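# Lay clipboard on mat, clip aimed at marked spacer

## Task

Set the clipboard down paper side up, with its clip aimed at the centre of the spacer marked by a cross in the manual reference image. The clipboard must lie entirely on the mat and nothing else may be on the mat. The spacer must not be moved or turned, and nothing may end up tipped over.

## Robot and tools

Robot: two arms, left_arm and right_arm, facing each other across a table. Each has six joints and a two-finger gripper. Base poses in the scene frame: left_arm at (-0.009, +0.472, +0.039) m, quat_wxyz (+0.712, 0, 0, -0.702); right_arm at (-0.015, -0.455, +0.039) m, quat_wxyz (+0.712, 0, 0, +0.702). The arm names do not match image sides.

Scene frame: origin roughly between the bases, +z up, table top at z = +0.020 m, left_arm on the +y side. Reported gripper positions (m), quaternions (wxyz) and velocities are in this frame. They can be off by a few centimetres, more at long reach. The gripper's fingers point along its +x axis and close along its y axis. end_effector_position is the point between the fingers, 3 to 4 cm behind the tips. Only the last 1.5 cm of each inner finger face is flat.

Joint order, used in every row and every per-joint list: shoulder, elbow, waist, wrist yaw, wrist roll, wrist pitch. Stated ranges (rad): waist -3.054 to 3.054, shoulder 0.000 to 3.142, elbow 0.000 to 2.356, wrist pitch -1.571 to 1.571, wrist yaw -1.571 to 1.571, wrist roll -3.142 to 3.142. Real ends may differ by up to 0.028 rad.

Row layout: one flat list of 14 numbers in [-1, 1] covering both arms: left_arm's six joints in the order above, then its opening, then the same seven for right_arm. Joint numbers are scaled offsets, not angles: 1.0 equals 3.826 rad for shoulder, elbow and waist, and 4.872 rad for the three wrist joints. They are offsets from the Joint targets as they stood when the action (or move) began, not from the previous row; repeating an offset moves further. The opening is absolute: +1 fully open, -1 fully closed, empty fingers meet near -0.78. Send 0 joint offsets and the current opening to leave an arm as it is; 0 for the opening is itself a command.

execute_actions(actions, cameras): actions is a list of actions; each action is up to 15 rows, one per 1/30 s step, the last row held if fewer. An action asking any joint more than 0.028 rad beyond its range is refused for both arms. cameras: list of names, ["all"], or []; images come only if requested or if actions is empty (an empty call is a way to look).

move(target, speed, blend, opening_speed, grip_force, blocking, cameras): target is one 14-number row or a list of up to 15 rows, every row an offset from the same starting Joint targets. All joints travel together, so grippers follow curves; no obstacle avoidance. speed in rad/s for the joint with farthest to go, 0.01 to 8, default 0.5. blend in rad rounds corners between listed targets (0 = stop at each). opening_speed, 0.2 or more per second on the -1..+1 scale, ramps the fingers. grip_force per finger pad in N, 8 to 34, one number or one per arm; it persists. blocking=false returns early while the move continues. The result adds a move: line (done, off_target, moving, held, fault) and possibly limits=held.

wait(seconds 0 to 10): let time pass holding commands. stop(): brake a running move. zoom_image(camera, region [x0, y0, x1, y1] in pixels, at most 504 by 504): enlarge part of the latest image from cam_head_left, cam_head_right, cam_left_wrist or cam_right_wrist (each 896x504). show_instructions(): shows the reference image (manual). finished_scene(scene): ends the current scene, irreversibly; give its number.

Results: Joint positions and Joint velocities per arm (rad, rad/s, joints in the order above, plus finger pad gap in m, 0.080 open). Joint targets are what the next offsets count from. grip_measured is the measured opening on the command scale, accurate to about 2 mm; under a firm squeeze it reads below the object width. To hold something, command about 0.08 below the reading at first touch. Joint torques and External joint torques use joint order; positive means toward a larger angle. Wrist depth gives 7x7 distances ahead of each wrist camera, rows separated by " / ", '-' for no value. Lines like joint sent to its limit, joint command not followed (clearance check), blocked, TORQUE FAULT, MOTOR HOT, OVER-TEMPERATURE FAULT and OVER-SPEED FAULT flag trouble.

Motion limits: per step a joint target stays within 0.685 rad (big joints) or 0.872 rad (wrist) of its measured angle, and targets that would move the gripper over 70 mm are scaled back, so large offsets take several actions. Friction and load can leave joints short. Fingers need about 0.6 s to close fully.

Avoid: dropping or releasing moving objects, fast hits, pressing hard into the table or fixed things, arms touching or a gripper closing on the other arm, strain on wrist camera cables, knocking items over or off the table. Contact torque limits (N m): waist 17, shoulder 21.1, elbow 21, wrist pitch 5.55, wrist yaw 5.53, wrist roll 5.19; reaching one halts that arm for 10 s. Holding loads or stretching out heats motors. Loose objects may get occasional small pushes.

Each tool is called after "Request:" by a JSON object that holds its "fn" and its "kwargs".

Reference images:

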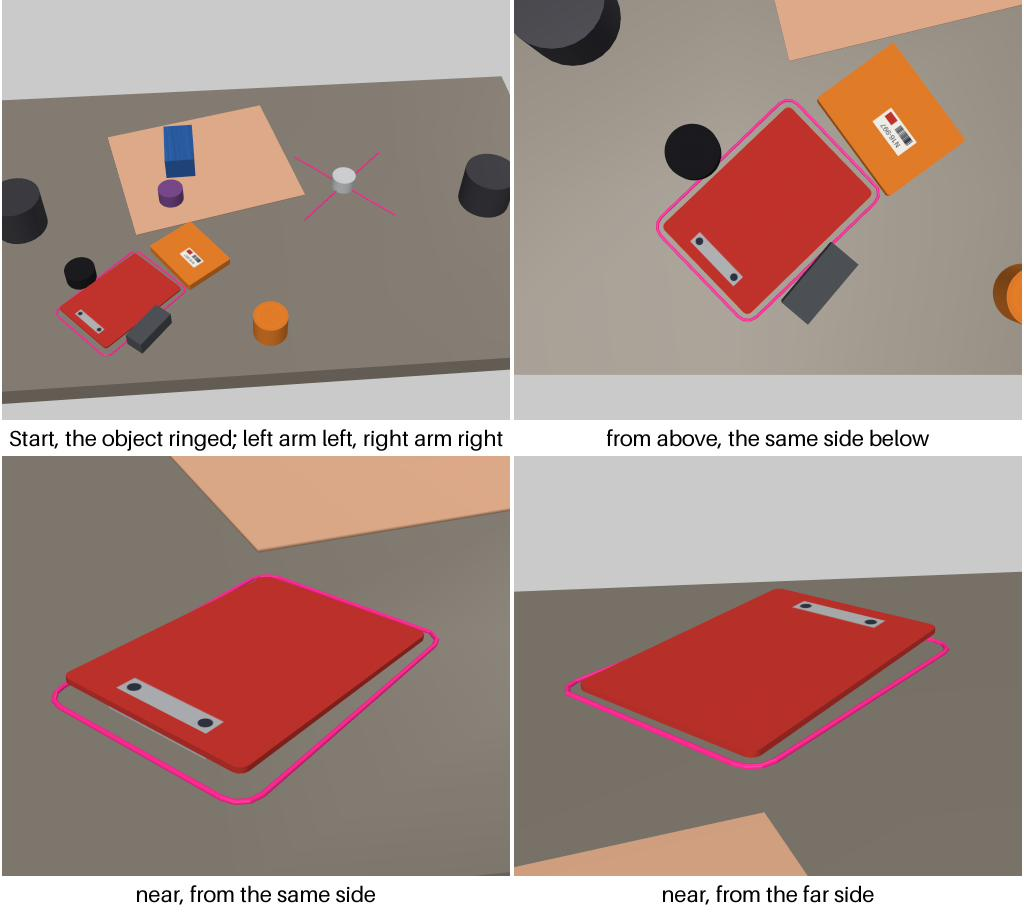

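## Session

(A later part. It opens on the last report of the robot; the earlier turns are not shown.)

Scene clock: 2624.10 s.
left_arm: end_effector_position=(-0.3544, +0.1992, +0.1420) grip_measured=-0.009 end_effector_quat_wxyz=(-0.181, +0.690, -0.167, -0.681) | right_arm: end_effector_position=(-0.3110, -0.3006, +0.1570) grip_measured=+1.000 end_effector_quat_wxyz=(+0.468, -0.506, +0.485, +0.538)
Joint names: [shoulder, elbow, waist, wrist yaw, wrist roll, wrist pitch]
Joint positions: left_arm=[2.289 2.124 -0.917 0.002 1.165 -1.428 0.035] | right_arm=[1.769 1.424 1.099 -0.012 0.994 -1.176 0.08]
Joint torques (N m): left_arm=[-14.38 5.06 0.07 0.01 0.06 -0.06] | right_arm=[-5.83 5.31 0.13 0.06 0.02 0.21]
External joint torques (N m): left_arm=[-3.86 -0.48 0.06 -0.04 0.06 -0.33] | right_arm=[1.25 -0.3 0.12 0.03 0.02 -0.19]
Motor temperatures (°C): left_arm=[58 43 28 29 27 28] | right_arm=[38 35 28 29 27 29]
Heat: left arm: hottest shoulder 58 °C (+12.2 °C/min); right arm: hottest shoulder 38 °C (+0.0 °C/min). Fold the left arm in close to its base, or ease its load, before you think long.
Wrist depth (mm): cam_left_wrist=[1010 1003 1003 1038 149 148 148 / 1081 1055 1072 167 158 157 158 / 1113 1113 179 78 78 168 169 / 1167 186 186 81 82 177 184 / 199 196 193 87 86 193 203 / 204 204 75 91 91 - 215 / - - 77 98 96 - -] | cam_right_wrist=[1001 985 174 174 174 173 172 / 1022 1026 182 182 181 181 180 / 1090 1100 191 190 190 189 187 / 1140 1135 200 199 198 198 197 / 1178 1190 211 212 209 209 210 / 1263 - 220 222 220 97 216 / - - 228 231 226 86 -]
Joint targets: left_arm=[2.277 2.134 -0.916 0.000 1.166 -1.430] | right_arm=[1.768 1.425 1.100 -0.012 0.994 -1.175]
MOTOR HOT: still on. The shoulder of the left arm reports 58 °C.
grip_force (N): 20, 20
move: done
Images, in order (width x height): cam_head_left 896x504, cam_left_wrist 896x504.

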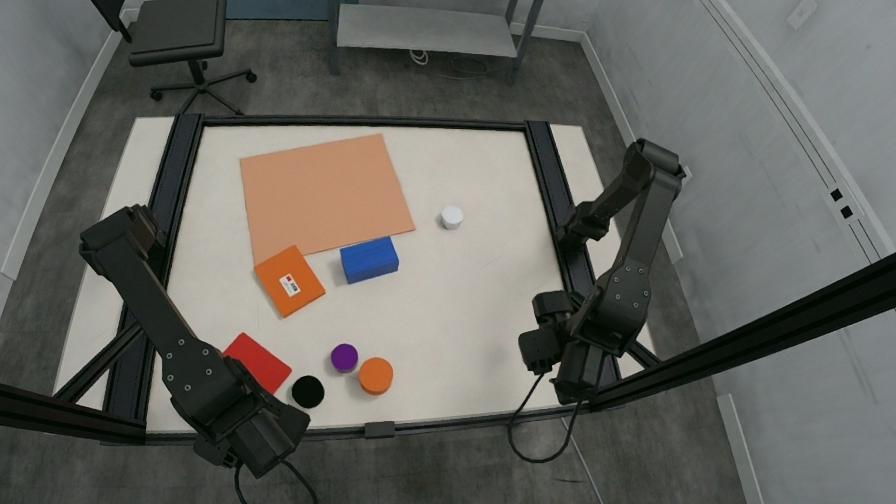

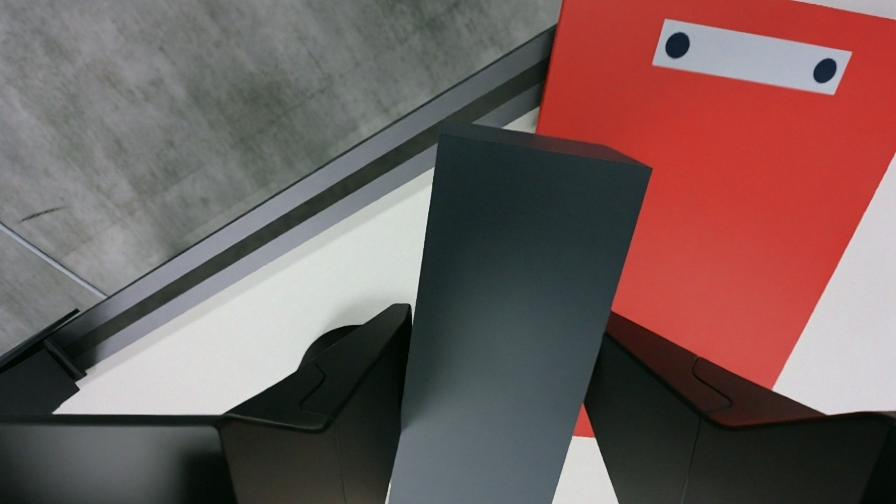

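Request:
{"fn": "move", "kwargs": {"target": [[-0.2561, -0.3424, 0.0028, 0, -0.2393, 0.0682, -0.08, 0, 0, 0, 0, 0, 0, 1.0], [-0.2353, -0.3834, 0.0028, 0, -0.2393, 0.1167, -0.08, 0, 0, 0, 0, 0, 0, 1.0]], "speed": [0.8, 0.2], "cameras": ["cam_left_wrist", "cam_head_left"]}}

Scene clock: 2684.20 s.
left_arm: end_effector_position=(-0.1624, +0.3457, +0.0754) grip_measured=-0.009 end_effector_quat_wxyz=(+0.240, +0.658, +0.234, -0.675) | right_arm: end_effector_position=(-0.3110, -0.3006, +0.1570) grip_measured=+1.000 end_effector_quat_wxyz=(+0.468, -0.506, +0.485, +0.538)
Joint names: [shoulder, elbow, waist, wrist yaw, wrist roll, wrist pitch]
Joint positions: left_arm=[1.361 0.682 -0.897 0.001 0.004 -0.866 0.035] | right_arm=[1.769 1.424 1.099 -0.012 0.994 -1.176 0.08]
Joint torques (N m): left_arm=[-2.45 2.24 -0.87 -0.02 -0.1 0.54] | right_arm=[-5.83 5.32 0.14 0.06 0.02 0.21]
External joint torques (N m): left_arm=[1.2 -2.97 -0.88 -0.03 -0.1 0.18] | right_arm=[1.34 -0.35 0.15 0.02 0.02 -0.19]
Motor temperatures (°C): left_arm=[67 44 28 29 27 27] | right_arm=[38 35 28 29 27 29]
Heat: left arm: hottest shoulder 67 °C (+9.1 °C/min); right arm: hottest shoulder 38 °C (+0.0 °C/min). Fold the left arm in close to its base, or ease its load, before you think long.
Wrist depth (mm): cam_left_wrist=[107 108 108 106 106 105 105 / - 112 112 111 111 111 110 / 119 119 118 78 78 117 116 / 126 125 125 81 82 123 122 / 135 133 129 87 86 129 122 / 142 140 75 91 91 - - / - - 77 98 96 - -] | cam_right_wrist=[985 993 - 172 173 173 172 / 1044 1053 182 181 181 181 181 / 1085 1076 190 192 189 189 189 / 1151 1120 - 200 199 198 197 / 1190 1167 - 210 209 209 208 / 1296 - 221 221 221 97 217 / - - 216 230 229 86 -]
Joint targets: left_arm=[1.376 0.667 -0.905 0.000 0.001 -0.861] | right_arm=[1.768 1.425 1.100 -0.012 0.994 -1.175]
MOTOR HOT: still on. The shoulder of the left arm reports 67 °C.
grip_force (N): 20, 20
move: done
Images, in order (width x height): cam_head_left 896x504, cam_left_wrist 896x504.

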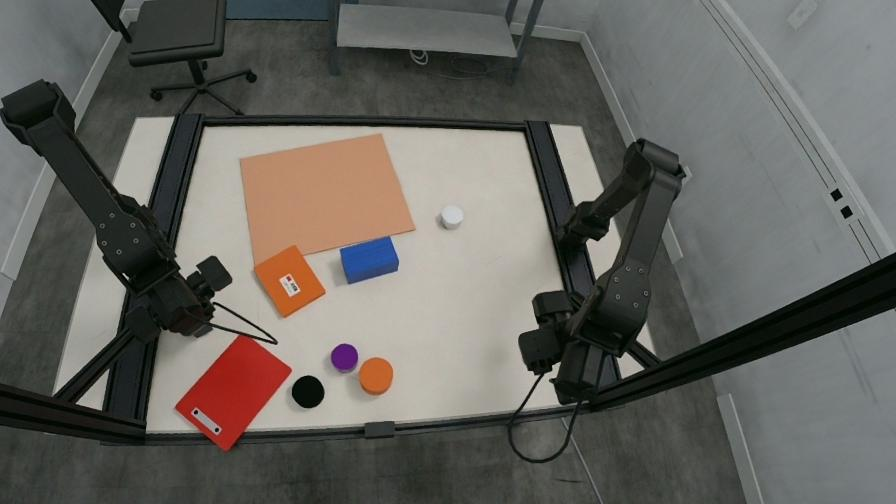

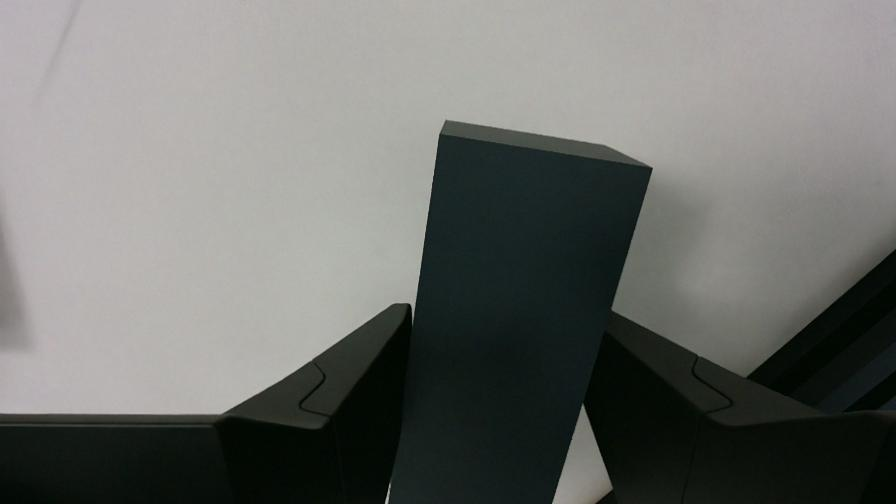

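Request:
{"fn": "move", "kwargs": {"target": [[0.0062, -0.0070, 0, 0, 0, 0.0102, -0.08, 0, 0, 0, 0, 0, 0, 1.0], [0.0062, -0.0070, 0, 0, 0, 0.0102, 0.5, 0, 0, 0, 0, 0, 0, 1.0], [-0.0206, 0.0411, 0, 0, 0, -0.0486, 0.5, 0, 0, 0, 0, 0, 0, 1.0]], "speed": [0.1, 0.3, 0.4], "opening_speed": 0.6, "cameras": ["cam_left_wrist"]}}

Scene clock: 2703.00 s.
left_arm: end_effector_position=(-0.1571, +0.3509, +0.1165) grip_measured=+0.497 end_effector_quat_wxyz=(+0.234, +0.672, +0.238, -0.661) | right_arm: end_effector_position=(-0.3110, -0.3006, +0.1570) grip_measured=+1.000 end_effector_quat_wxyz=(+0.468, -0.506, +0.485, +0.538)
Joint names: [shoulder, elbow, waist, wrist yaw, wrist roll, wrist pitch]
Joint positions: left_arm=[1.306 0.814 -0.902 -0.001 0.002 -1.097 0.057] | right_arm=[1.769 1.424 1.099 -0.012 0.994 -1.176 0.08]
Joint torques (N m): left_arm=[-5.25 4.9 -0.33 0.04 -0.05 0] | right_arm=[-5.83 5.33 0.12 0.06 0.02 0.21]
External joint torques (N m): left_arm=[-1.68 -0.75 -0.34 0.05 -0.05 -0.34] | right_arm=[1.29 -0.31 0.1 0.03 0.02 -0.19]
Motor temperatures (°C): left_arm=[57 42 28 29 27 28] | right_arm=[38 35 28 29 27 29]
Heat: left arm: hottest shoulder 57 °C (-5.0 °C/min); right arm: hottest shoulder 38 °C (+0.0 °C/min). Fold the left arm in close to its base, or ease its load, before you think long.
Wrist depth (mm): cam_left_wrist=[142 142 142 139 140 140 140 / 150 150 150 122 147 148 146 / 160 159 159 130 156 155 144 / 172 170 169 138 169 167 146 / 182 178 175 149 177 153 126 / 192 - 90 190 186 75 - / - - 205 204 184 75 -] | cam_right_wrist=[974 985 174 174 173 172 172 / 1031 1035 183 182 181 180 180 / 1085 1062 192 190 189 188 188 / 1120 1120 200 200 199 200 197 / 1184 1167 208 210 209 208 208 / 1270 - 221 222 221 97 217 / - - 222 229 229 86 -]
Joint targets: left_arm=[1.297 0.824 -0.905 0.000 0.001 -1.098] | right_arm=[1.768 1.425 1.100 -0.012 0.994 -1.175]
MOTOR HOT: still on. The shoulder of the left arm reports 57 °C.
grip_force (N): 20, 20
move: done
Images, in order (width x height): cam_left_wrist 896x504.

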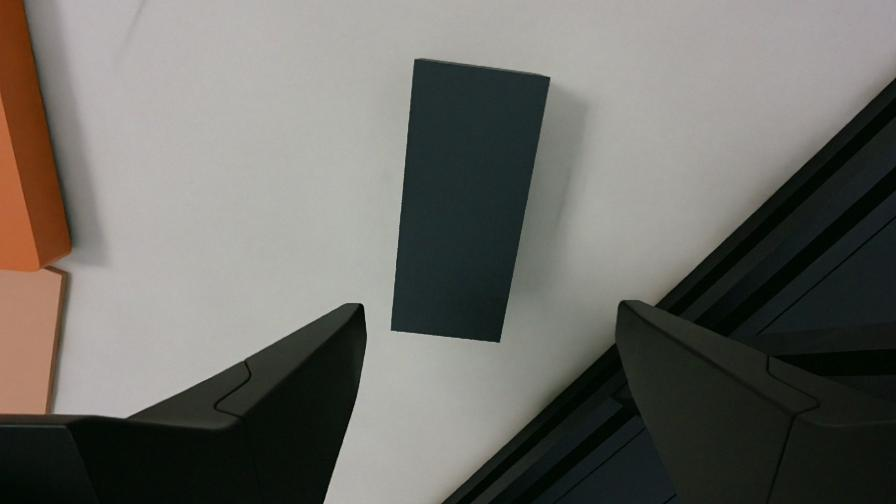

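Request:
{"fn": "move", "kwargs": {"target": [[0.1190, 0.1023, 0.1636, 0, 0, 0.0131, 0.3, 0, 0, 0, 0, 0, 0, 1.0], [0.1393, 0.0691, 0.1636, 0, 0, 0.0551, 0.3, 0, 0, 0, 0, 0, 0, 1.0]], "speed": [0.6, 0.1], "cameras": ["cam_left_wrist"]}}

Scene clock: 2774.47 s.
left_arm: end_effector_position=(-0.0903, +0.1670, +0.0738) grip_measured=+0.303 end_effector_quat_wxyz=(+0.440, +0.551, +0.420, -0.571) | right_arm: end_effector_position=(-0.3110, -0.3006, +0.1570) grip_measured=+1.000 end_effector_quat_wxyz=(+0.468, -0.506, +0.485, +0.538)
Joint names: [shoulder, elbow, waist, wrist yaw, wrist roll, wrist pitch]
Joint positions: left_arm=[1.796 1.113 -0.279 -0.005 0 -0.848 0.049] | right_arm=[1.769 1.424 1.099 -0.012 0.994 -1.176 0.08]
Joint torques (N m): left_arm=[-3.99 1.25 -0.09 0.18 0.02 1.55] | right_arm=[-5.83 5.32 0.13 0.06 0.02 0.21]
External joint torques (N m): left_arm=[3.07 -4.09 -0.1 0.18 0.02 1.14] | right_arm=[1.32 -0.34 0.12 0.03 0.02 -0.2]
Motor temperatures (°C): left_arm=[49 46 28 29 27 27] | right_arm=[38 35 28 29 27 29]
Heat: left arm: hottest shoulder 49 °C (-6.1 °C/min); right arm: hottest shoulder 38 °C (+0.0 °C/min). Fold the left arm in close to its base, or ease its load, before you think long.
Wrist depth (mm): cam_left_wrist=[106 107 106 92 92 104 103 / - 111 110 96 - 109 108 / 115 116 102 - 99 - 114 / 120 122 106 - - 105 117 / 127 126 103 113 109 109 126 / 134 - 87 116 - - 132 / - - 88 126 - 79 -] | cam_right_wrist=[977 989 175 174 173 172 172 / 1039 1031 182 181 181 181 180 / 1090 1080 191 189 189 188 188 / 1151 1120 200 200 199 198 199 / 1196 1190 209 212 209 206 207 / 1250 - 219 221 220 97 215 / - - 223 229 231 86 -]
Joint targets: left_arm=[1.830 1.089 -0.279 0.000 0.001 -0.830] | right_arm=[1.768 1.425 1.100 -0.012 0.994 -1.175]
MOTOR HOT: still on. The shoulder of the left arm reports 49 °C.
grip_force (N): 20, 20
move: off_target (left_arm); left_arm: the shoulder is farthest, 0.034 rad from its target
Images, in order (width x height): cam_left_wrist 896x504.

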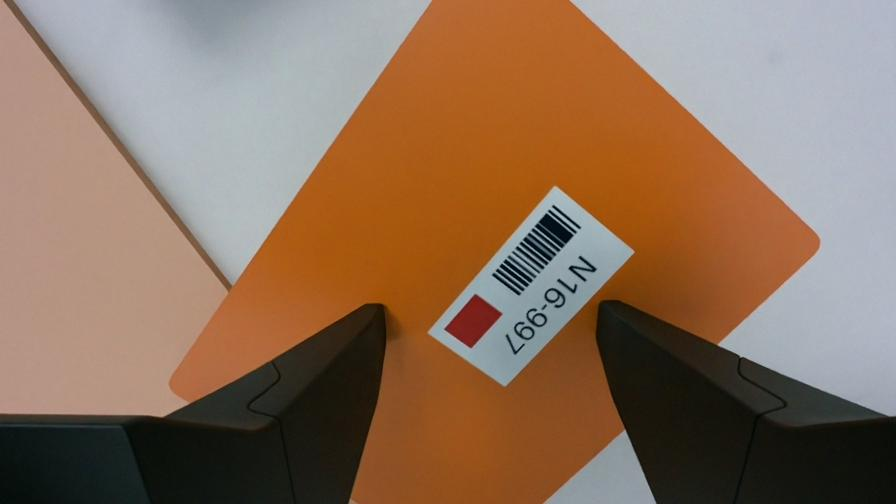

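Request:
{"fn": "move", "kwargs": {"target": [[-0.0513, -0.0613, 0.0068, 0, 0.0439, 0.0079, 0.3, 0, 0, 0, 0, 0, 0, 1.0], [-0.1074, -0.1144, 0.0135, 0, 0.0881, 0.0055, 0.3, 0, 0, 0, 0, 0, 0, 1.0], [-0.1791, -0.1620, 0.0202, 0, 0.1322, -0.0134, 0.3, 0, 0, 0, 0, 0, 0, 1.0]], "speed": 0.25, "blend": [0.05, 0.05, 0], "cameras": ["cam_left_wrist", "cam_head_left"]}}

Scene clock: 2790.97 s.
left_arm: end_effector_position=(-0.0394, +0.3182, +0.0702) grip_measured=+0.302 end_effector_quat_wxyz=(+0.275, +0.643, +0.237, -0.674) | right_arm: end_effector_position=(-0.3110, -0.3006, +0.1570) grip_measured=+1.000 end_effector_quat_wxyz=(+0.468, -0.506, +0.485, +0.538)
Joint names: [shoulder, elbow, waist, wrist yaw, wrist roll, wrist pitch]
Joint positions: left_arm=[1.13 0.51 -0.204 0.008 0.639 -0.883 0.049] | right_arm=[1.769 1.424 1.099 -0.012 0.994 -1.176 0.08]
Joint torques (N m): left_arm=[-0.57 -0.33 0.22 -0.2 0.18 -0.63] | right_arm=[-5.82 5.31 0.13 0.06 0.02 0.21]
External joint torques (N m): left_arm=[1.61 -5.82 0.21 -0.23 0.18 -1.08] | right_arm=[1.3 -0.37 0.15 0.02 0.02 -0.22]
Heat: left arm: hottest shoulder 46 °C (-6.0 °C/min); right arm: hottest shoulder 38 °C (+0.0 °C/min).
Wrist depth (mm): cam_left_wrist=[- 108 108 - 92 103 101 / 113 111 112 - - 107 106 / 117 116 116 - - 100 111 / 124 122 109 106 104 104 115 / 131 128 112 - - 108 122 / 136 - 87 - 117 - - / - - 79 - 123 79 -] | cam_right_wrist=[985 985 174 174 173 173 172 / 1035 1048 - 181 181 181 179 / 1080 1062 193 190 187 189 188 / 1130 1130 200 200 198 198 197 / 1190 1178 209 210 208 208 207 / 1238 - 90 221 220 97 217 / - - 218 230 230 86 -]
Joint targets: left_arm=[1.145 0.469 -0.202 0.000 0.645 -0.895] | right_arm=[1.768 1.425 1.100 -0.012 0.994 -1.175]
MOTOR HOT: cleared for the motors of the left arm.
grip_force (N): 20, 20
move: off_target (left_arm); left_arm: the elbow is farthest, 0.041 rad from its target
Images, in order (width x height): cam_head_left 896x504, cam_left_wrist 896x504.

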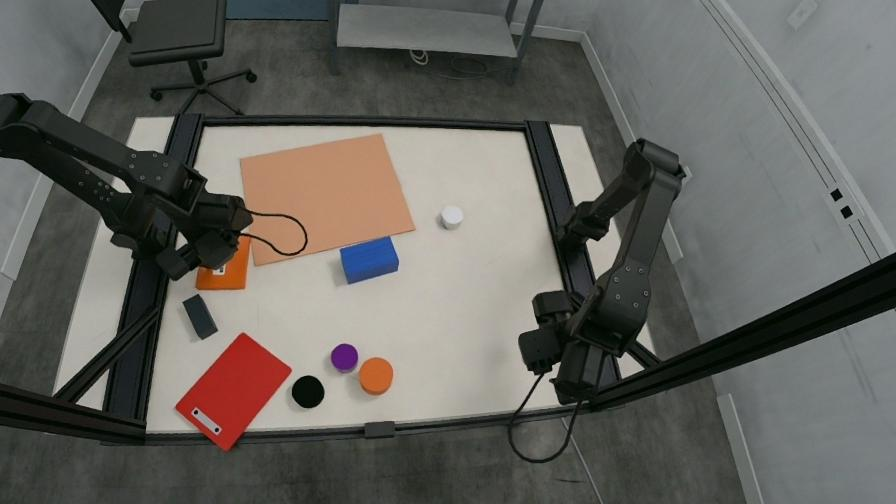

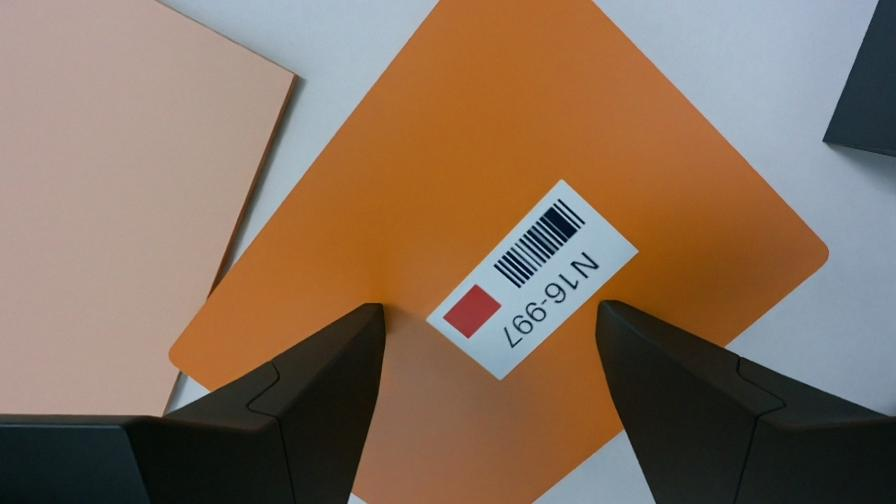

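Request:
{"fn": "move", "kwargs": {"target": [[-0.0282, -0.0133, 0, 0, 0, -0.0116, 0.3, 0, 0, 0, 0, 0, 0, 1.0], [-0.0469, 0.0347, 0, 0, 0, -0.0640, 0.3, 0, 0, 0, 0, 0, 0, 1.0]], "speed": [0.15, 0.4], "cameras": ["cam_left_wrist", "cam_head_left"]}}

Scene clock: 2805.60 s.
left_arm: end_effector_position=(-0.0311, +0.3563, +0.1072) grip_measured=+0.302 end_effector_quat_wxyz=(+0.251, +0.662, +0.261, -0.657) | right_arm: end_effector_position=(-0.3110, -0.3006, +0.1570) grip_measured=+1.000 end_effector_quat_wxyz=(+0.468, -0.506, +0.485, +0.538)
Joint names: [shoulder, elbow, waist, wrist yaw, wrist roll, wrist pitch]
Joint positions: left_arm=[0.972 0.591 -0.204 0.002 0.641 -1.205 0.049] | right_arm=[1.769 1.424 1.099 -0.012 0.994 -1.176 0.08]
Joint torques (N m): left_arm=[-2.32 5.09 0.16 -0.02 0.12 0.02] | right_arm=[-5.83 5.33 0.13 0.06 0.02 0.21]
External joint torques (N m): left_arm=[-1 -0.55 0.16 -0.05 0.12 -0.28] | right_arm=[1.26 -0.3 0.13 0.03 0.02 -0.19]
Motor temperatures (°C): left_arm=[44 41 28 29 27 29] | right_arm=[38 35 28 29 27 29]
Heat: left arm: hottest shoulder 44 °C (-7.0 °C/min); right arm: hottest shoulder 38 °C (+0.0 °C/min).
Wrist depth (mm): cam_left_wrist=[- 133 134 122 123 134 133 / 139 142 140 127 126 141 141 / 149 150 136 - - 147 145 / 157 159 - - - 157 138 / 167 169 99 - - 148 146 / 178 - 88 - 178 - - / - - 88 191 168 79 -] | cam_right_wrist=[981 966 174 174 173 172 172 / 1044 1031 183 181 181 180 180 / 1053 1076 191 190 189 188 188 / 1130 1130 201 200 199 199 198 / 1162 1178 209 211 209 208 208 / 1250 - 219 221 221 97 219 / - - 226 231 230 86 -]
Joint targets: left_arm=[0.965 0.602 -0.202 0.000 0.645 -1.207] | right_arm=[1.768 1.425 1.100 -0.012 0.994 -1.175]
grip_force (N): 20, 20
move: done
Images, in order (width x height): cam_head_left 896x504, cam_left_wrist 896x504.

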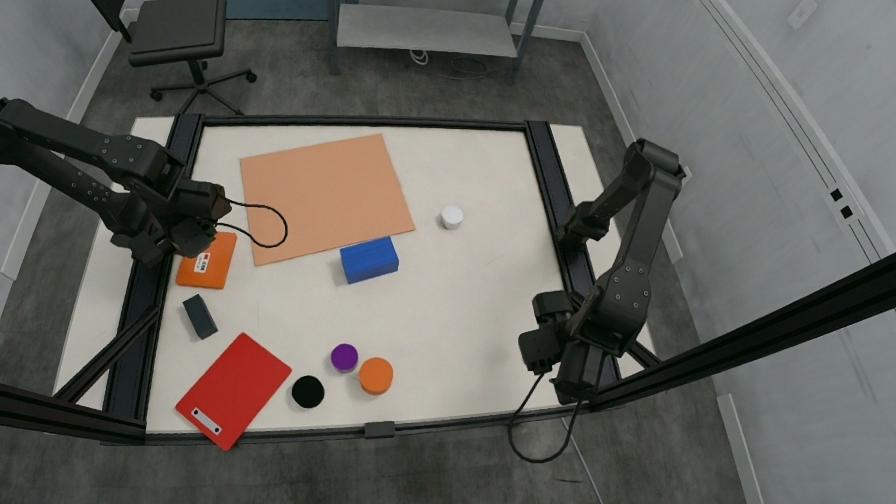

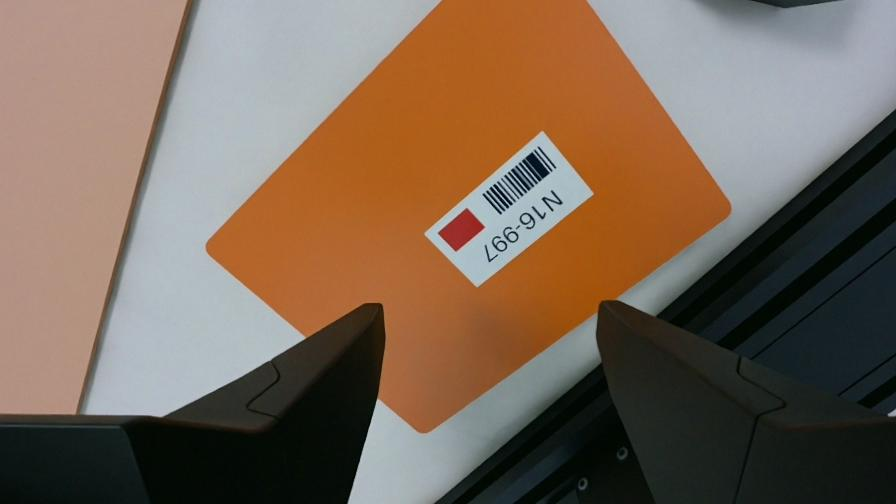

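Request:
{"fn": "move", "kwargs": {"target": [[0.0188, -0.0481, 0, 0, 0, 0.0524, 0.3, 0, 0, 0, 0, 0, 0, 1.0], [0.0307, -0.0428, 0.0653, 0, 0, 0.0576, 0.3, 0, 0, 0, 0, 0, 0, 1.0], [0.0105, 0.0043, 0.0653, 0, 0, 0.0047, 0.3, 0, 0, 0, 0, 0, 0, 1.0]], "speed": [0.2, 0.2, 0.4], "cameras": ["cam_left_wrist", "cam_head_left"]}}

Scene clock: 2866.33 s.
left_arm: end_effector_position=(-0.0014, +0.3466, +0.1070) grip_measured=+0.302 end_effector_quat_wxyz=(+0.329, +0.625, +0.340, -0.621) | right_arm: end_effector_position=(-0.3110, -0.3006, +0.1570) grip_measured=+1.000 end_effector_quat_wxyz=(+0.468, -0.506, +0.485, +0.538)
Joint names: [shoulder, elbow, waist, wrist yaw, wrist roll, wrist pitch]
Joint positions: left_arm=[1.012 0.608 0.045 0.002 0.645 -1.182 0.049] | right_arm=[1.769 1.424 1.099 -0.012 0.994 -1.176 0.08]
Joint torques (N m): left_arm=[-2.64 5.01 0.28 -0.02 -0.02 0.01] | right_arm=[-5.83 5.32 0.12 0.06 0.01 0.21]
External joint torques (N m): left_arm=[-1.05 -0.66 0.28 -0.05 -0.02 -0.3] | right_arm=[1.34 -0.35 0.08 0.03 0.02 -0.19]
Heat: left arm: hottest elbow 45 °C (+4.0 °C/min); right arm: hottest shoulder 38 °C (+0.0 °C/min).
Wrist depth (mm): cam_left_wrist=[- 131 133 123 122 134 133 / 138 140 140 130 127 140 141 / 148 148 - 135 134 136 149 / 158 159 139 144 - 158 156 / 170 170 102 153 148 164 148 / 179 - 88 - 181 - - / - - 88 190 170 79 -] | cam_right_wrist=[993 1014 174 174 173 173 172 / 1022 1035 182 182 180 181 179 / 1076 1085 191 190 190 189 190 / 1135 1130 200 198 199 198 197 / 1178 1196 209 213 209 209 207 / 1238 - 219 221 218 97 217 / - - 225 230 236 86 -]
Joint targets: left_arm=[1.006 0.618 0.048 0.000 0.645 -1.184] | right_arm=[1.768 1.425 1.100 -0.012 0.994 -1.175]
grip_force (N): 20, 20
move: done
Images, in order (width x height): cam_head_left 896x504, cam_left_wrist 896x504.

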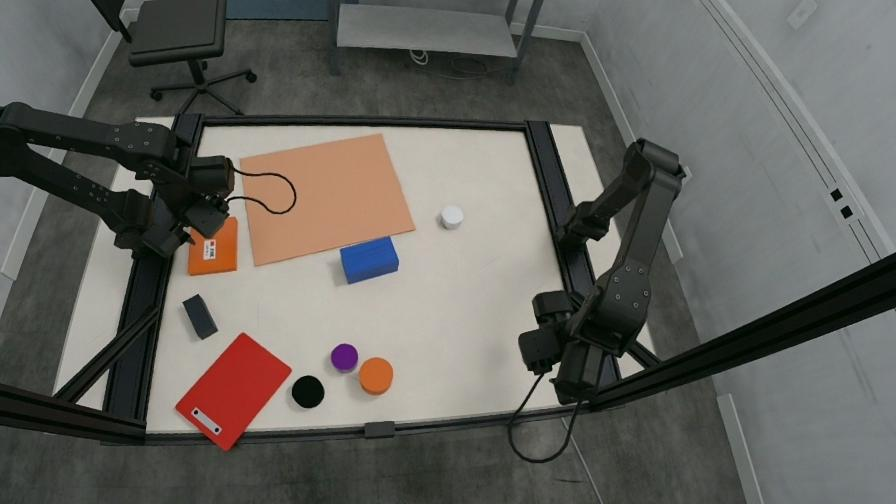

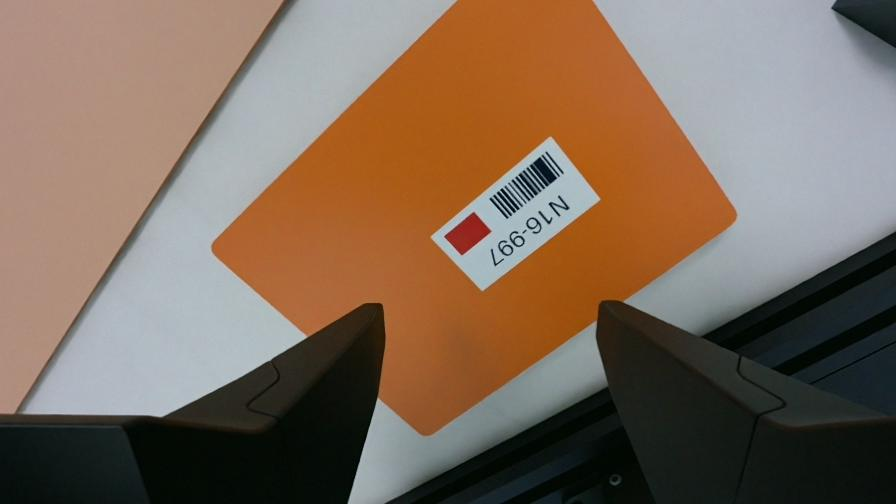

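Request:
{"fn": "move", "kwargs": {"target": [[0.2421, 0.2168, -0.2542, 0, -0.1324, 0.0201, 0.3, 0, 0, 0, 0, 0, 0, 1.0], [0.2654, 0.1771, -0.2542, 0, -0.1324, 0.0696, 0.3, 0, 0, 0, 0, 0, 0, 1.0]], "speed": [0.7, 0.12], "cameras": ["cam_left_wrist"]}}

Scene clock: 2901.33 s.
left_arm: end_effector_position=(-0.3009, +0.2466, +0.0671) grip_measured=+0.302 end_effector_quat_wxyz=(+0.232, +0.647, +0.224, -0.691) | right_arm: end_effector_position=(-0.3110, -0.3006, +0.1570) grip_measured=+1.000 end_effector_quat_wxyz=(+0.468, -0.506, +0.485, +0.538)
Joint names: [shoulder, elbow, waist, wrist yaw, wrist roll, wrist pitch]
Joint positions: left_arm=[1.975 1.325 -0.925 0.01 0.003 -0.858 0.049] | right_arm=[1.769 1.424 1.099 -0.012 0.994 -1.176 0.08]
Joint torques (N m): left_arm=[-4.17 0.83 -0.06 -0.29 -0.1 1.21] | right_arm=[-5.82 5.32 0.13 0.06 0.01 0.21]
External joint torques (N m): left_arm=[4.27 -4.57 -0.11 -0.3 -0.1 0.77] | right_arm=[1.28 -0.32 0.1 0.03 0.01 -0.2]
Motor temperatures (°C): left_arm=[41 46 28 29 27 27] | right_arm=[38 35 28 29 27 29]
Heat: left arm: hottest elbow 46 °C (+1.0 °C/min); right arm: hottest shoulder 38 °C (+0.0 °C/min).
Wrist depth (mm): cam_left_wrist=[- - 100 99 91 90 88 / - 103 98 96 95 93 93 / 106 104 102 100 99 98 97 / 116 110 108 106 105 103 101 / 120 116 112 114 109 108 107 / 126 - 87 118 116 - 111 / - - 88 128 125 78 -] | cam_right_wrist=[993 970 174 174 173 172 172 / 1039 1009 182 181 181 180 179 / 1095 1062 190 190 189 189 189 / 1115 1120 201 200 199 197 198 / 1184 1207 209 211 209 208 208 / 1276 - 220 221 221 97 217 / - - 221 230 230 86 -]
Joint targets: left_arm=[2.021 1.296 -0.925 0.000 0.000 -0.844] | right_arm=[1.768 1.425 1.100 -0.012 0.994 -1.175]
grip_force (N): 20, 20
move: off_target (left_arm); left_arm: the shoulder is farthest, 0.047 rad from its target
Images, in order (width x height): cam_left_wrist 896x504.

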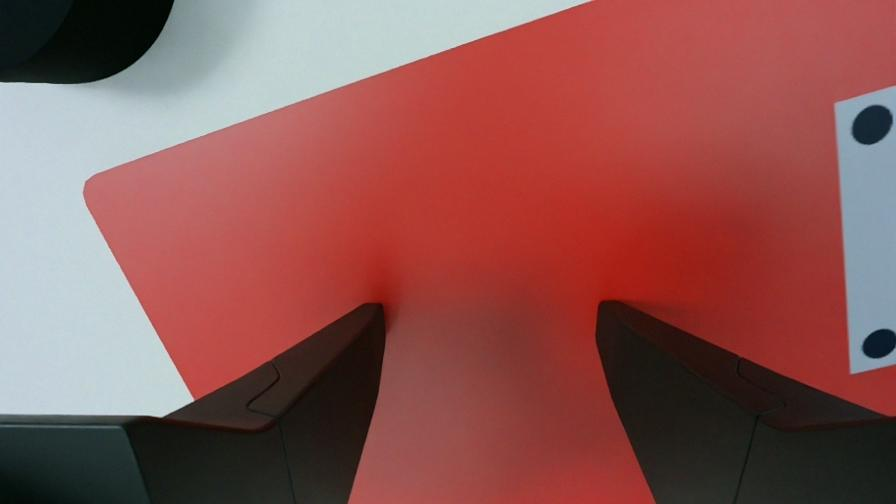

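Request:
{"fn": "move", "kwargs": {"target": [[-0.0170, -0.0254, 0.1059, 0, 0.0588, 0.0063, 0.3, 0, 0, 0, 0, 0, 0, 1.0], [-0.0420, 0.0143, 0.1059, 0, 0.0588, -0.0446, 0.3, 0, 0, 0, 0, 0, 0, 1.0]], "speed": [0.15, 0.4], "cameras": ["cam_left_wrist", "cam_head_left"]}}

Scene clock: 2915.37 s.
left_arm: end_effector_position=(-0.1717, +0.1782, +0.1050) grip_measured=+0.302 end_effector_quat_wxyz=(+0.265, +0.658, +0.274, -0.649) | right_arm: end_effector_position=(-0.3110, -0.3006, +0.1570) grip_measured=+1.000 end_effector_quat_wxyz=(+0.468, -0.506, +0.485, +0.538)
Joint names: [shoulder, elbow, waist, wrist yaw, wrist roll, wrist pitch]
Joint positions: left_arm=[1.871 1.342 -0.521 0.002 0.283 -1.061 0.049] | right_arm=[1.769 1.424 1.099 -0.012 0.994 -1.176 0.08]
Joint torques (N m): left_arm=[-10.57 4.64 0.05 -0.03 0.13 0.01] | right_arm=[-5.83 5.31 0.12 0.06 0.02 0.22]
External joint torques (N m): left_arm=[-2.83 -0.84 0.1 -0.06 0.13 -0.3] | right_arm=[1.29 -0.3 0.14 0.02 0.02 -0.17]
Heat: left arm: hottest elbow 43 °C (-3.0 °C/min); right arm: hottest shoulder 38 °C (+0.0 °C/min).
Wrist depth (mm): cam_left_wrist=[126 126 124 121 117 116 116 / - 131 130 126 125 122 122 / 142 138 135 135 133 130 129 / 153 150 146 143 141 139 147 / 162 162 151 154 149 146 157 / 172 - 88 165 160 - 168 / - - 88 187 188 78 -] | cam_right_wrist=[989 1001 174 174 173 173 175 / 1026 1005 183 182 181 180 180 / 1066 1071 190 190 190 189 188 / 1130 1120 200 200 199 198 197 / 1219 1178 210 209 209 208 208 / 1257 - 218 223 221 97 216 / - - 222 229 231 86 -]
Joint targets: left_arm=[1.861 1.350 -0.519 0.000 0.286 -1.062] | right_arm=[1.768 1.425 1.100 -0.012 0.994 -1.175]
grip_force (N): 20, 20
move: done
Images, in order (width x height): cam_head_left 896x504, cam_left_wrist 896x504.

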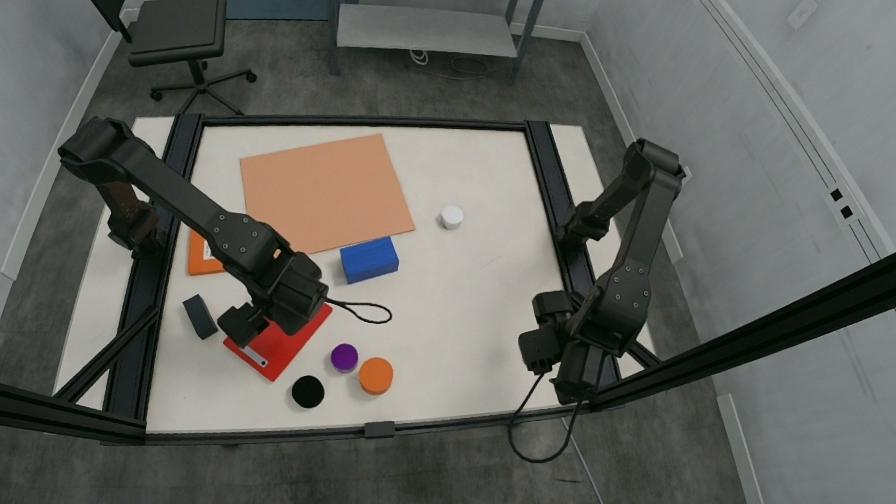

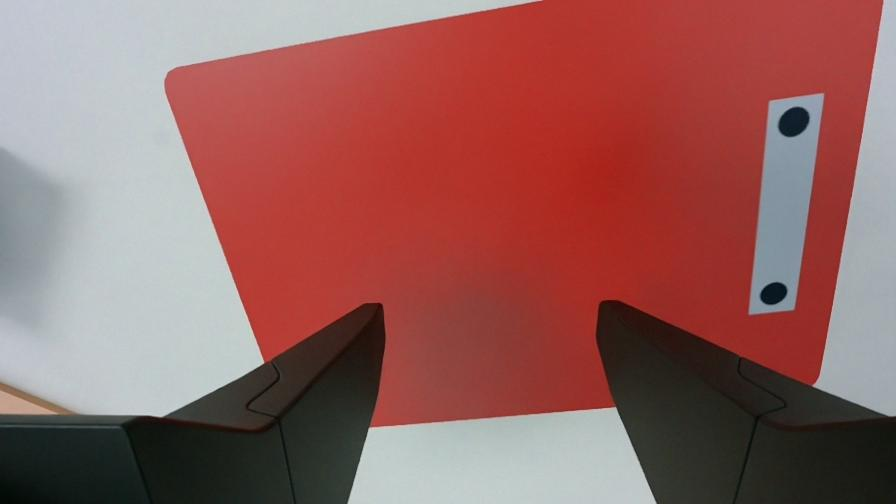

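Request:
{"fn": "move", "kwargs": {"target": [[-0.1364, -0.1401, -0.0933, 0, -0.0257, 0.0034, 0.55, 0, 0, 0, 0, 0, 0, 1.0], [-0.1130, -0.1782, -0.0933, 0, -0.0257, 0.0516, 0.55, 0, 0, 0, 0, 0, 0, 1.0]], "speed": [0.7, 0.3], "cameras": ["cam_left_wrist", "cam_head_left"]}}

Scene clock: 3057.53 s.
left_arm: end_effector_position=(-0.1643, +0.3372, +0.0650) grip_measured=+0.547 end_effector_quat_wxyz=(+0.195, +0.674, +0.188, -0.687) | right_arm: end_effector_position=(-0.3110, -0.3006, +0.1570) grip_measured=+1.000 end_effector_quat_wxyz=(+0.468, -0.506, +0.485, +0.538)
Joint names: [shoulder, elbow, waist, wrist yaw, wrist roll, wrist pitch]
Joint positions: left_arm=[1.418 0.68 -0.873 0 0.164 -0.814 0.06] | right_arm=[1.769 1.424 1.099 -0.012 0.994 -1.176 0.08]
Joint torques (N m): left_arm=[-3.33 2.42 -0.41 0.03 -0.09 0.38] | right_arm=[-5.84 5.31 0.13 0.06 0.02 0.21]
External joint torques (N m): left_arm=[0.65 -2.75 -0.41 0.02 -0.09 0.01] | right_arm=[1.31 -0.35 0.16 0.03 0.02 -0.2]
Motor temperatures (°C): left_arm=[56 46 28 29 27 27] | right_arm=[38 35 28 29 27 29]
Heat: left arm: hottest shoulder 56 °C (+1.0 °C/min); right arm: hottest shoulder 38 °C (+0.0 °C/min). Fold the left arm in close to its base, or ease its load, before you think long.
Wrist depth (mm): cam_left_wrist=[- 85 96 96 96 95 95 / - 102 102 101 102 100 100 / - 108 107 80 80 105 104 / 115 113 113 83 85 111 112 / 121 121 117 88 89 115 115 / - - 93 94 95 77 - / - - 134 101 101 78 -] | cam_right_wrist=[993 974 175 174 173 173 173 / 1044 1039 182 182 182 181 180 / 1071 1066 190 189 189 188 188 / 1109 1125 200 200 199 198 197 / 1156 1173 209 208 209 208 208 / 1244 - 220 222 221 97 217 / - - 218 227 232 86 -]
Joint targets: left_arm=[1.428 0.669 -0.876 0.000 0.161 -0.810] | right_arm=[1.768 1.425 1.100 -0.012 0.994 -1.175]
MOTOR HOT: the shoulder of the left arm reports 56 °C; the controller stops that arm at 95 °C. To cool a motor, set the load down, stop pushing, or move to a pose that needs little force.
grip_force (N): 20, 20
move: done
Images, in order (width x height): cam_head_left 896x504, cam_left_wrist 896x504.

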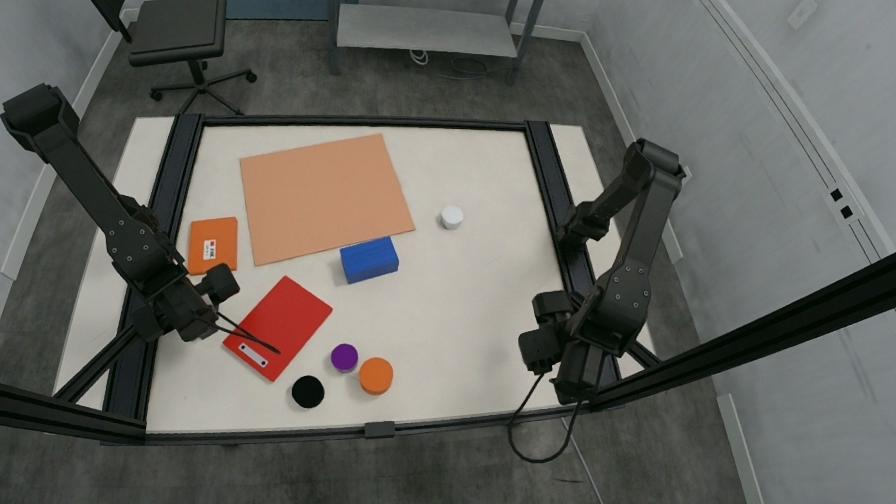

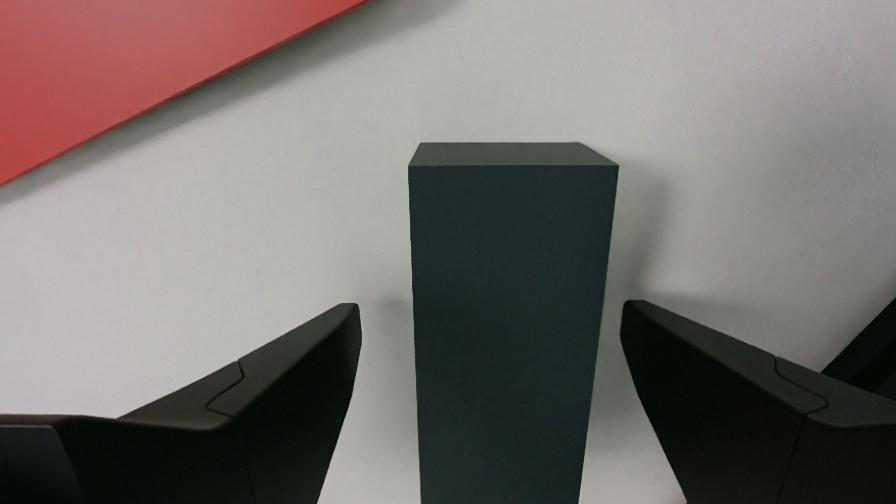

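Request:
{"fn": "move", "kwargs": {"target": [[0, 0, 0, 0, 0, 0, -0.08, 0, 0, 0, 0, 0, 0, 1.0], [-0.0261, 0.0464, 0, 0, 0, -0.0573, -0.08, 0, 0, 0, 0, 0, 0, 1.0], [0.1558, 0.2484, 0.0264, 0, 0.2617, -0.0730, -0.08, 0, 0, 0, 0, 0, 0, 1.0]], "speed": [0.5, 0.4, 0.6], "opening_speed": 1.2, "cameras": ["cam_left_wrist"]}}

Scene clock: 3095.53 s.
left_arm: end_effector_position=(-0.2728, +0.1955, +0.1232) grip_measured=-0.048 end_effector_quat_wxyz=(-0.215, +0.672, -0.219, -0.673) | right_arm: end_effector_position=(-0.3110, -0.3006, +0.1570) grip_measured=+1.000 end_effector_quat_wxyz=(+0.468, -0.506, +0.485, +0.538)
Joint names: [shoulder, elbow, waist, wrist yaw, wrist roll, wrist pitch]
Joint positions: left_arm=[2.009 1.609 -0.778 -0.001 1.432 -1.165 0.033] | right_arm=[1.769 1.424 1.099 -0.012 0.994 -1.176 0.08]
Joint torques (N m): left_arm=[-8.78 5.04 0.21 0.11 0.12 -0.02] | right_arm=[-5.83 5.32 0.13 0.06 0.01 0.21]
External joint torques (N m): left_arm=[0.07 -0.54 0.15 0.05 0.12 -0.3] | right_arm=[1.24 -0.29 0.08 0.03 0.01 -0.19]
Motor temperatures (°C): left_arm=[47 43 28 29 27 28] | right_arm=[38 35 28 29 27 29]
Heat: left arm: hottest shoulder 47 °C (-9.1 °C/min); right arm: hottest shoulder 38 °C (+0.0 °C/min).
Wrist depth (mm): cam_left_wrist=[147 143 144 144 144 148 143 / 154 152 152 152 151 151 151 / 160 158 159 80 92 159 159 / 170 141 159 83 85 154 167 / 179 150 150 88 88 165 179 / 190 189 - 94 93 - 188 / - - - 100 98 - -] | cam_right_wrist=[1001 997 174 173 173 172 172 / 1039 1035 182 179 181 180 179 / 1095 1100 190 190 189 189 188 / 1130 1109 199 200 200 198 197 / 1190 1178 209 210 209 208 208 / 1250 - 218 222 220 97 216 / - - 216 230 229 86 -]
Joint targets: left_arm=[2.024 1.619 -0.775 0.000 1.436 -1.166] | right_arm=[1.768 1.425 1.100 -0.012 0.994 -1.175]
MOTOR HOT: cleared for the motors of the left arm.
grip_force (N): 20, 20
move: done
Images, in order (width x height): cam_left_wrist 896x504.

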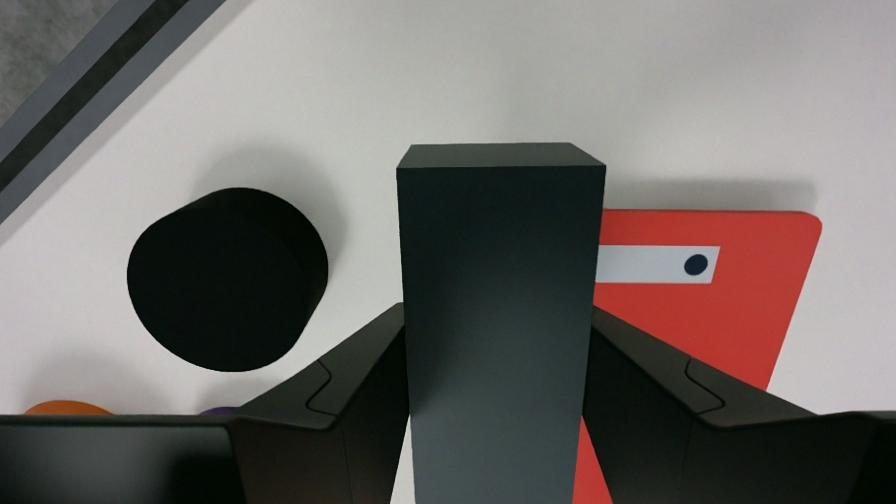

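Request:
{"fn": "move", "kwargs": {"target": [0.0137, -0.0264, 0, 0, 0, 0.0315, -0.08, 0, 0, 0, 0, 0, 0, 1.0], "speed": 0.15, "cameras": ["cam_left_wrist"]}}

Scene clock: 3127.00 s.
left_arm: end_effector_position=(-0.2786, +0.1893, +0.0846) grip_measured=-0.048 end_effector_quat_wxyz=(-0.210, +0.670, -0.225, -0.676) | right_arm: end_effector_position=(-0.3110, -0.3006, +0.1570) grip_measured=+1.000 end_effector_quat_wxyz=(+0.468, -0.506, +0.485, +0.538)
Joint names: [shoulder, elbow, waist, wrist yaw, wrist roll, wrist pitch]
Joint positions: left_arm=[2.061 1.528 -0.778 -0.001 1.432 -1.015 0.033] | right_arm=[1.769 1.424 1.099 -0.012 0.994 -1.176 0.08]
Joint torques (N m): left_arm=[-9.03 2.86 0.2 0.1 0.14 0.29] | right_arm=[-5.84 5.32 0.14 0.06 0.02 0.22]
External joint torques (N m): left_arm=[0.19 -2.7 0.19 0.05 0.14 -0.05] | right_arm=[1.3 -0.31 0.08 0.03 0.02 -0.17]
Heat: left arm: hottest shoulder 47 °C (-6.0 °C/min); right arm: hottest shoulder 38 °C (+0.0 °C/min).
Wrist depth (mm): cam_left_wrist=[- 110 110 110 108 107 107 / 116 117 115 115 113 114 112 / 123 122 121 80 80 120 119 / - 116 127 83 85 124 113 / 108 108 115 88 87 119 118 / 115 112 - 94 93 - 126 / - - - 100 99 - -] | cam_right_wrist=[989 977 172 174 172 173 172 / 1031 1044 182 182 183 180 180 / 1053 1080 191 190 189 189 186 / 1130 1135 200 199 199 198 198 / 1190 1190 208 210 209 208 207 / 1257 - 218 222 216 97 217 / - - 218 229 231 86 -]
Joint targets: left_arm=[2.077 1.518 -0.775 0.000 1.436 -1.013] | right_arm=[1.768 1.425 1.100 -0.012 0.994 -1.175]
grip_force (N): 20, 20
move: done
Images, in order (width x height): cam_left_wrist 896x504.

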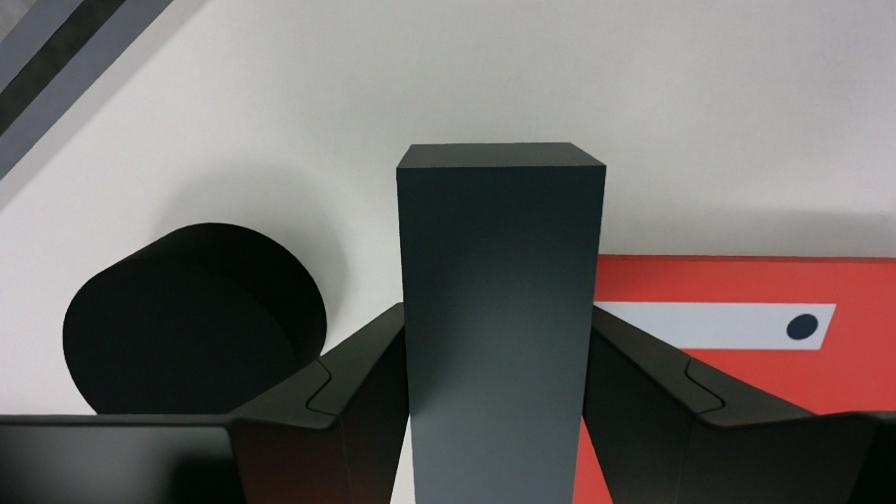

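Request:
{"fn": "move", "kwargs": {"target": [0.0028, -0.0053, 0, 0, 0, 0.0066, -0.08, 0, 0, 0, 0, 0, 0, 1.0], "speed": 0.06, "cameras": ["cam_left_wrist"]}}

Scene clock: 3139.33 s.
left_arm: end_effector_position=(-0.2804, +0.1873, +0.0813) grip_measured=-0.048 end_effector_quat_wxyz=(-0.204, +0.667, -0.230, -0.679) | right_arm: end_effector_position=(-0.3110, -0.3006, +0.1570) grip_measured=+1.000 end_effector_quat_wxyz=(+0.468, -0.506, +0.485, +0.538)
Joint names: [shoulder, elbow, waist, wrist yaw, wrist roll, wrist pitch]
Joint positions: left_arm=[2.061 1.514 -0.777 -0.001 1.432 -0.984 0.033] | right_arm=[1.769 1.424 1.099 -0.012 0.994 -1.176 0.08]
Joint torques (N m): left_arm=[-7.62 2.23 0.08 0.1 0.14 0.38] | right_arm=[-5.83 5.31 0.13 0.06 0.01 0.22]
External joint torques (N m): left_arm=[1.46 -3.25 0.12 0.04 0.14 0.02] | right_arm=[1.34 -0.35 0.13 0.03 0.02 -0.19]
Heat: left arm: hottest shoulder 49 °C (+0.0 °C/min); right arm: hottest shoulder 38 °C (+0.0 °C/min).
Wrist depth (mm): cam_left_wrist=[- 109 108 107 106 105 104 / 116 116 114 113 112 111 109 / 123 122 119 80 92 116 115 / - 115 125 83 85 120 120 / 107 107 107 88 88 108 102 / - 111 - 94 93 - 105 / - - - 100 99 - -] | cam_right_wrist=[1005 1001 - 174 173 173 172 / 1018 1026 182 181 181 181 180 / 1071 1085 191 191 188 189 188 / 1135 1156 199 200 199 198 197 / 1196 1190 208 209 209 208 207 / 1257 - 219 222 220 97 216 / - - 222 228 230 86 -]
Joint targets: left_arm=[2.087 1.498 -0.775 0.000 1.436 -0.981] | right_arm=[1.768 1.425 1.100 -0.012 0.994 -1.175]
grip_force (N): 20, 20
move: done
Images, in order (width x height): cam_left_wrist 896x504.

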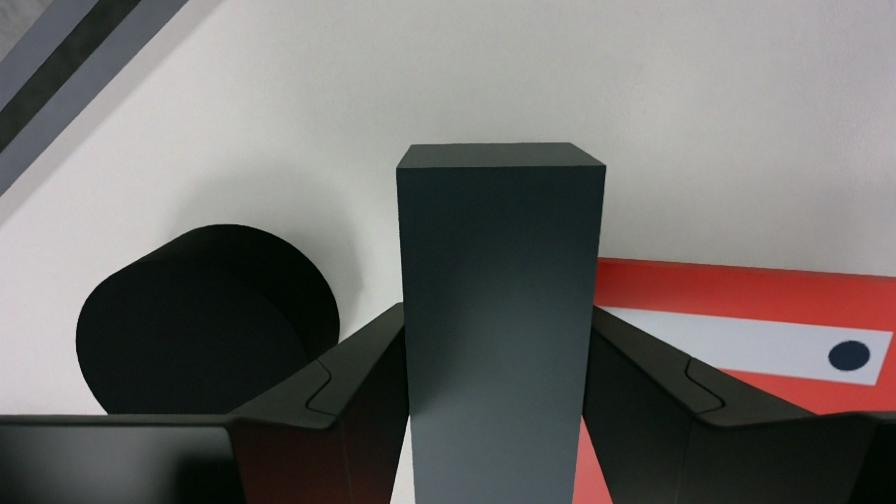

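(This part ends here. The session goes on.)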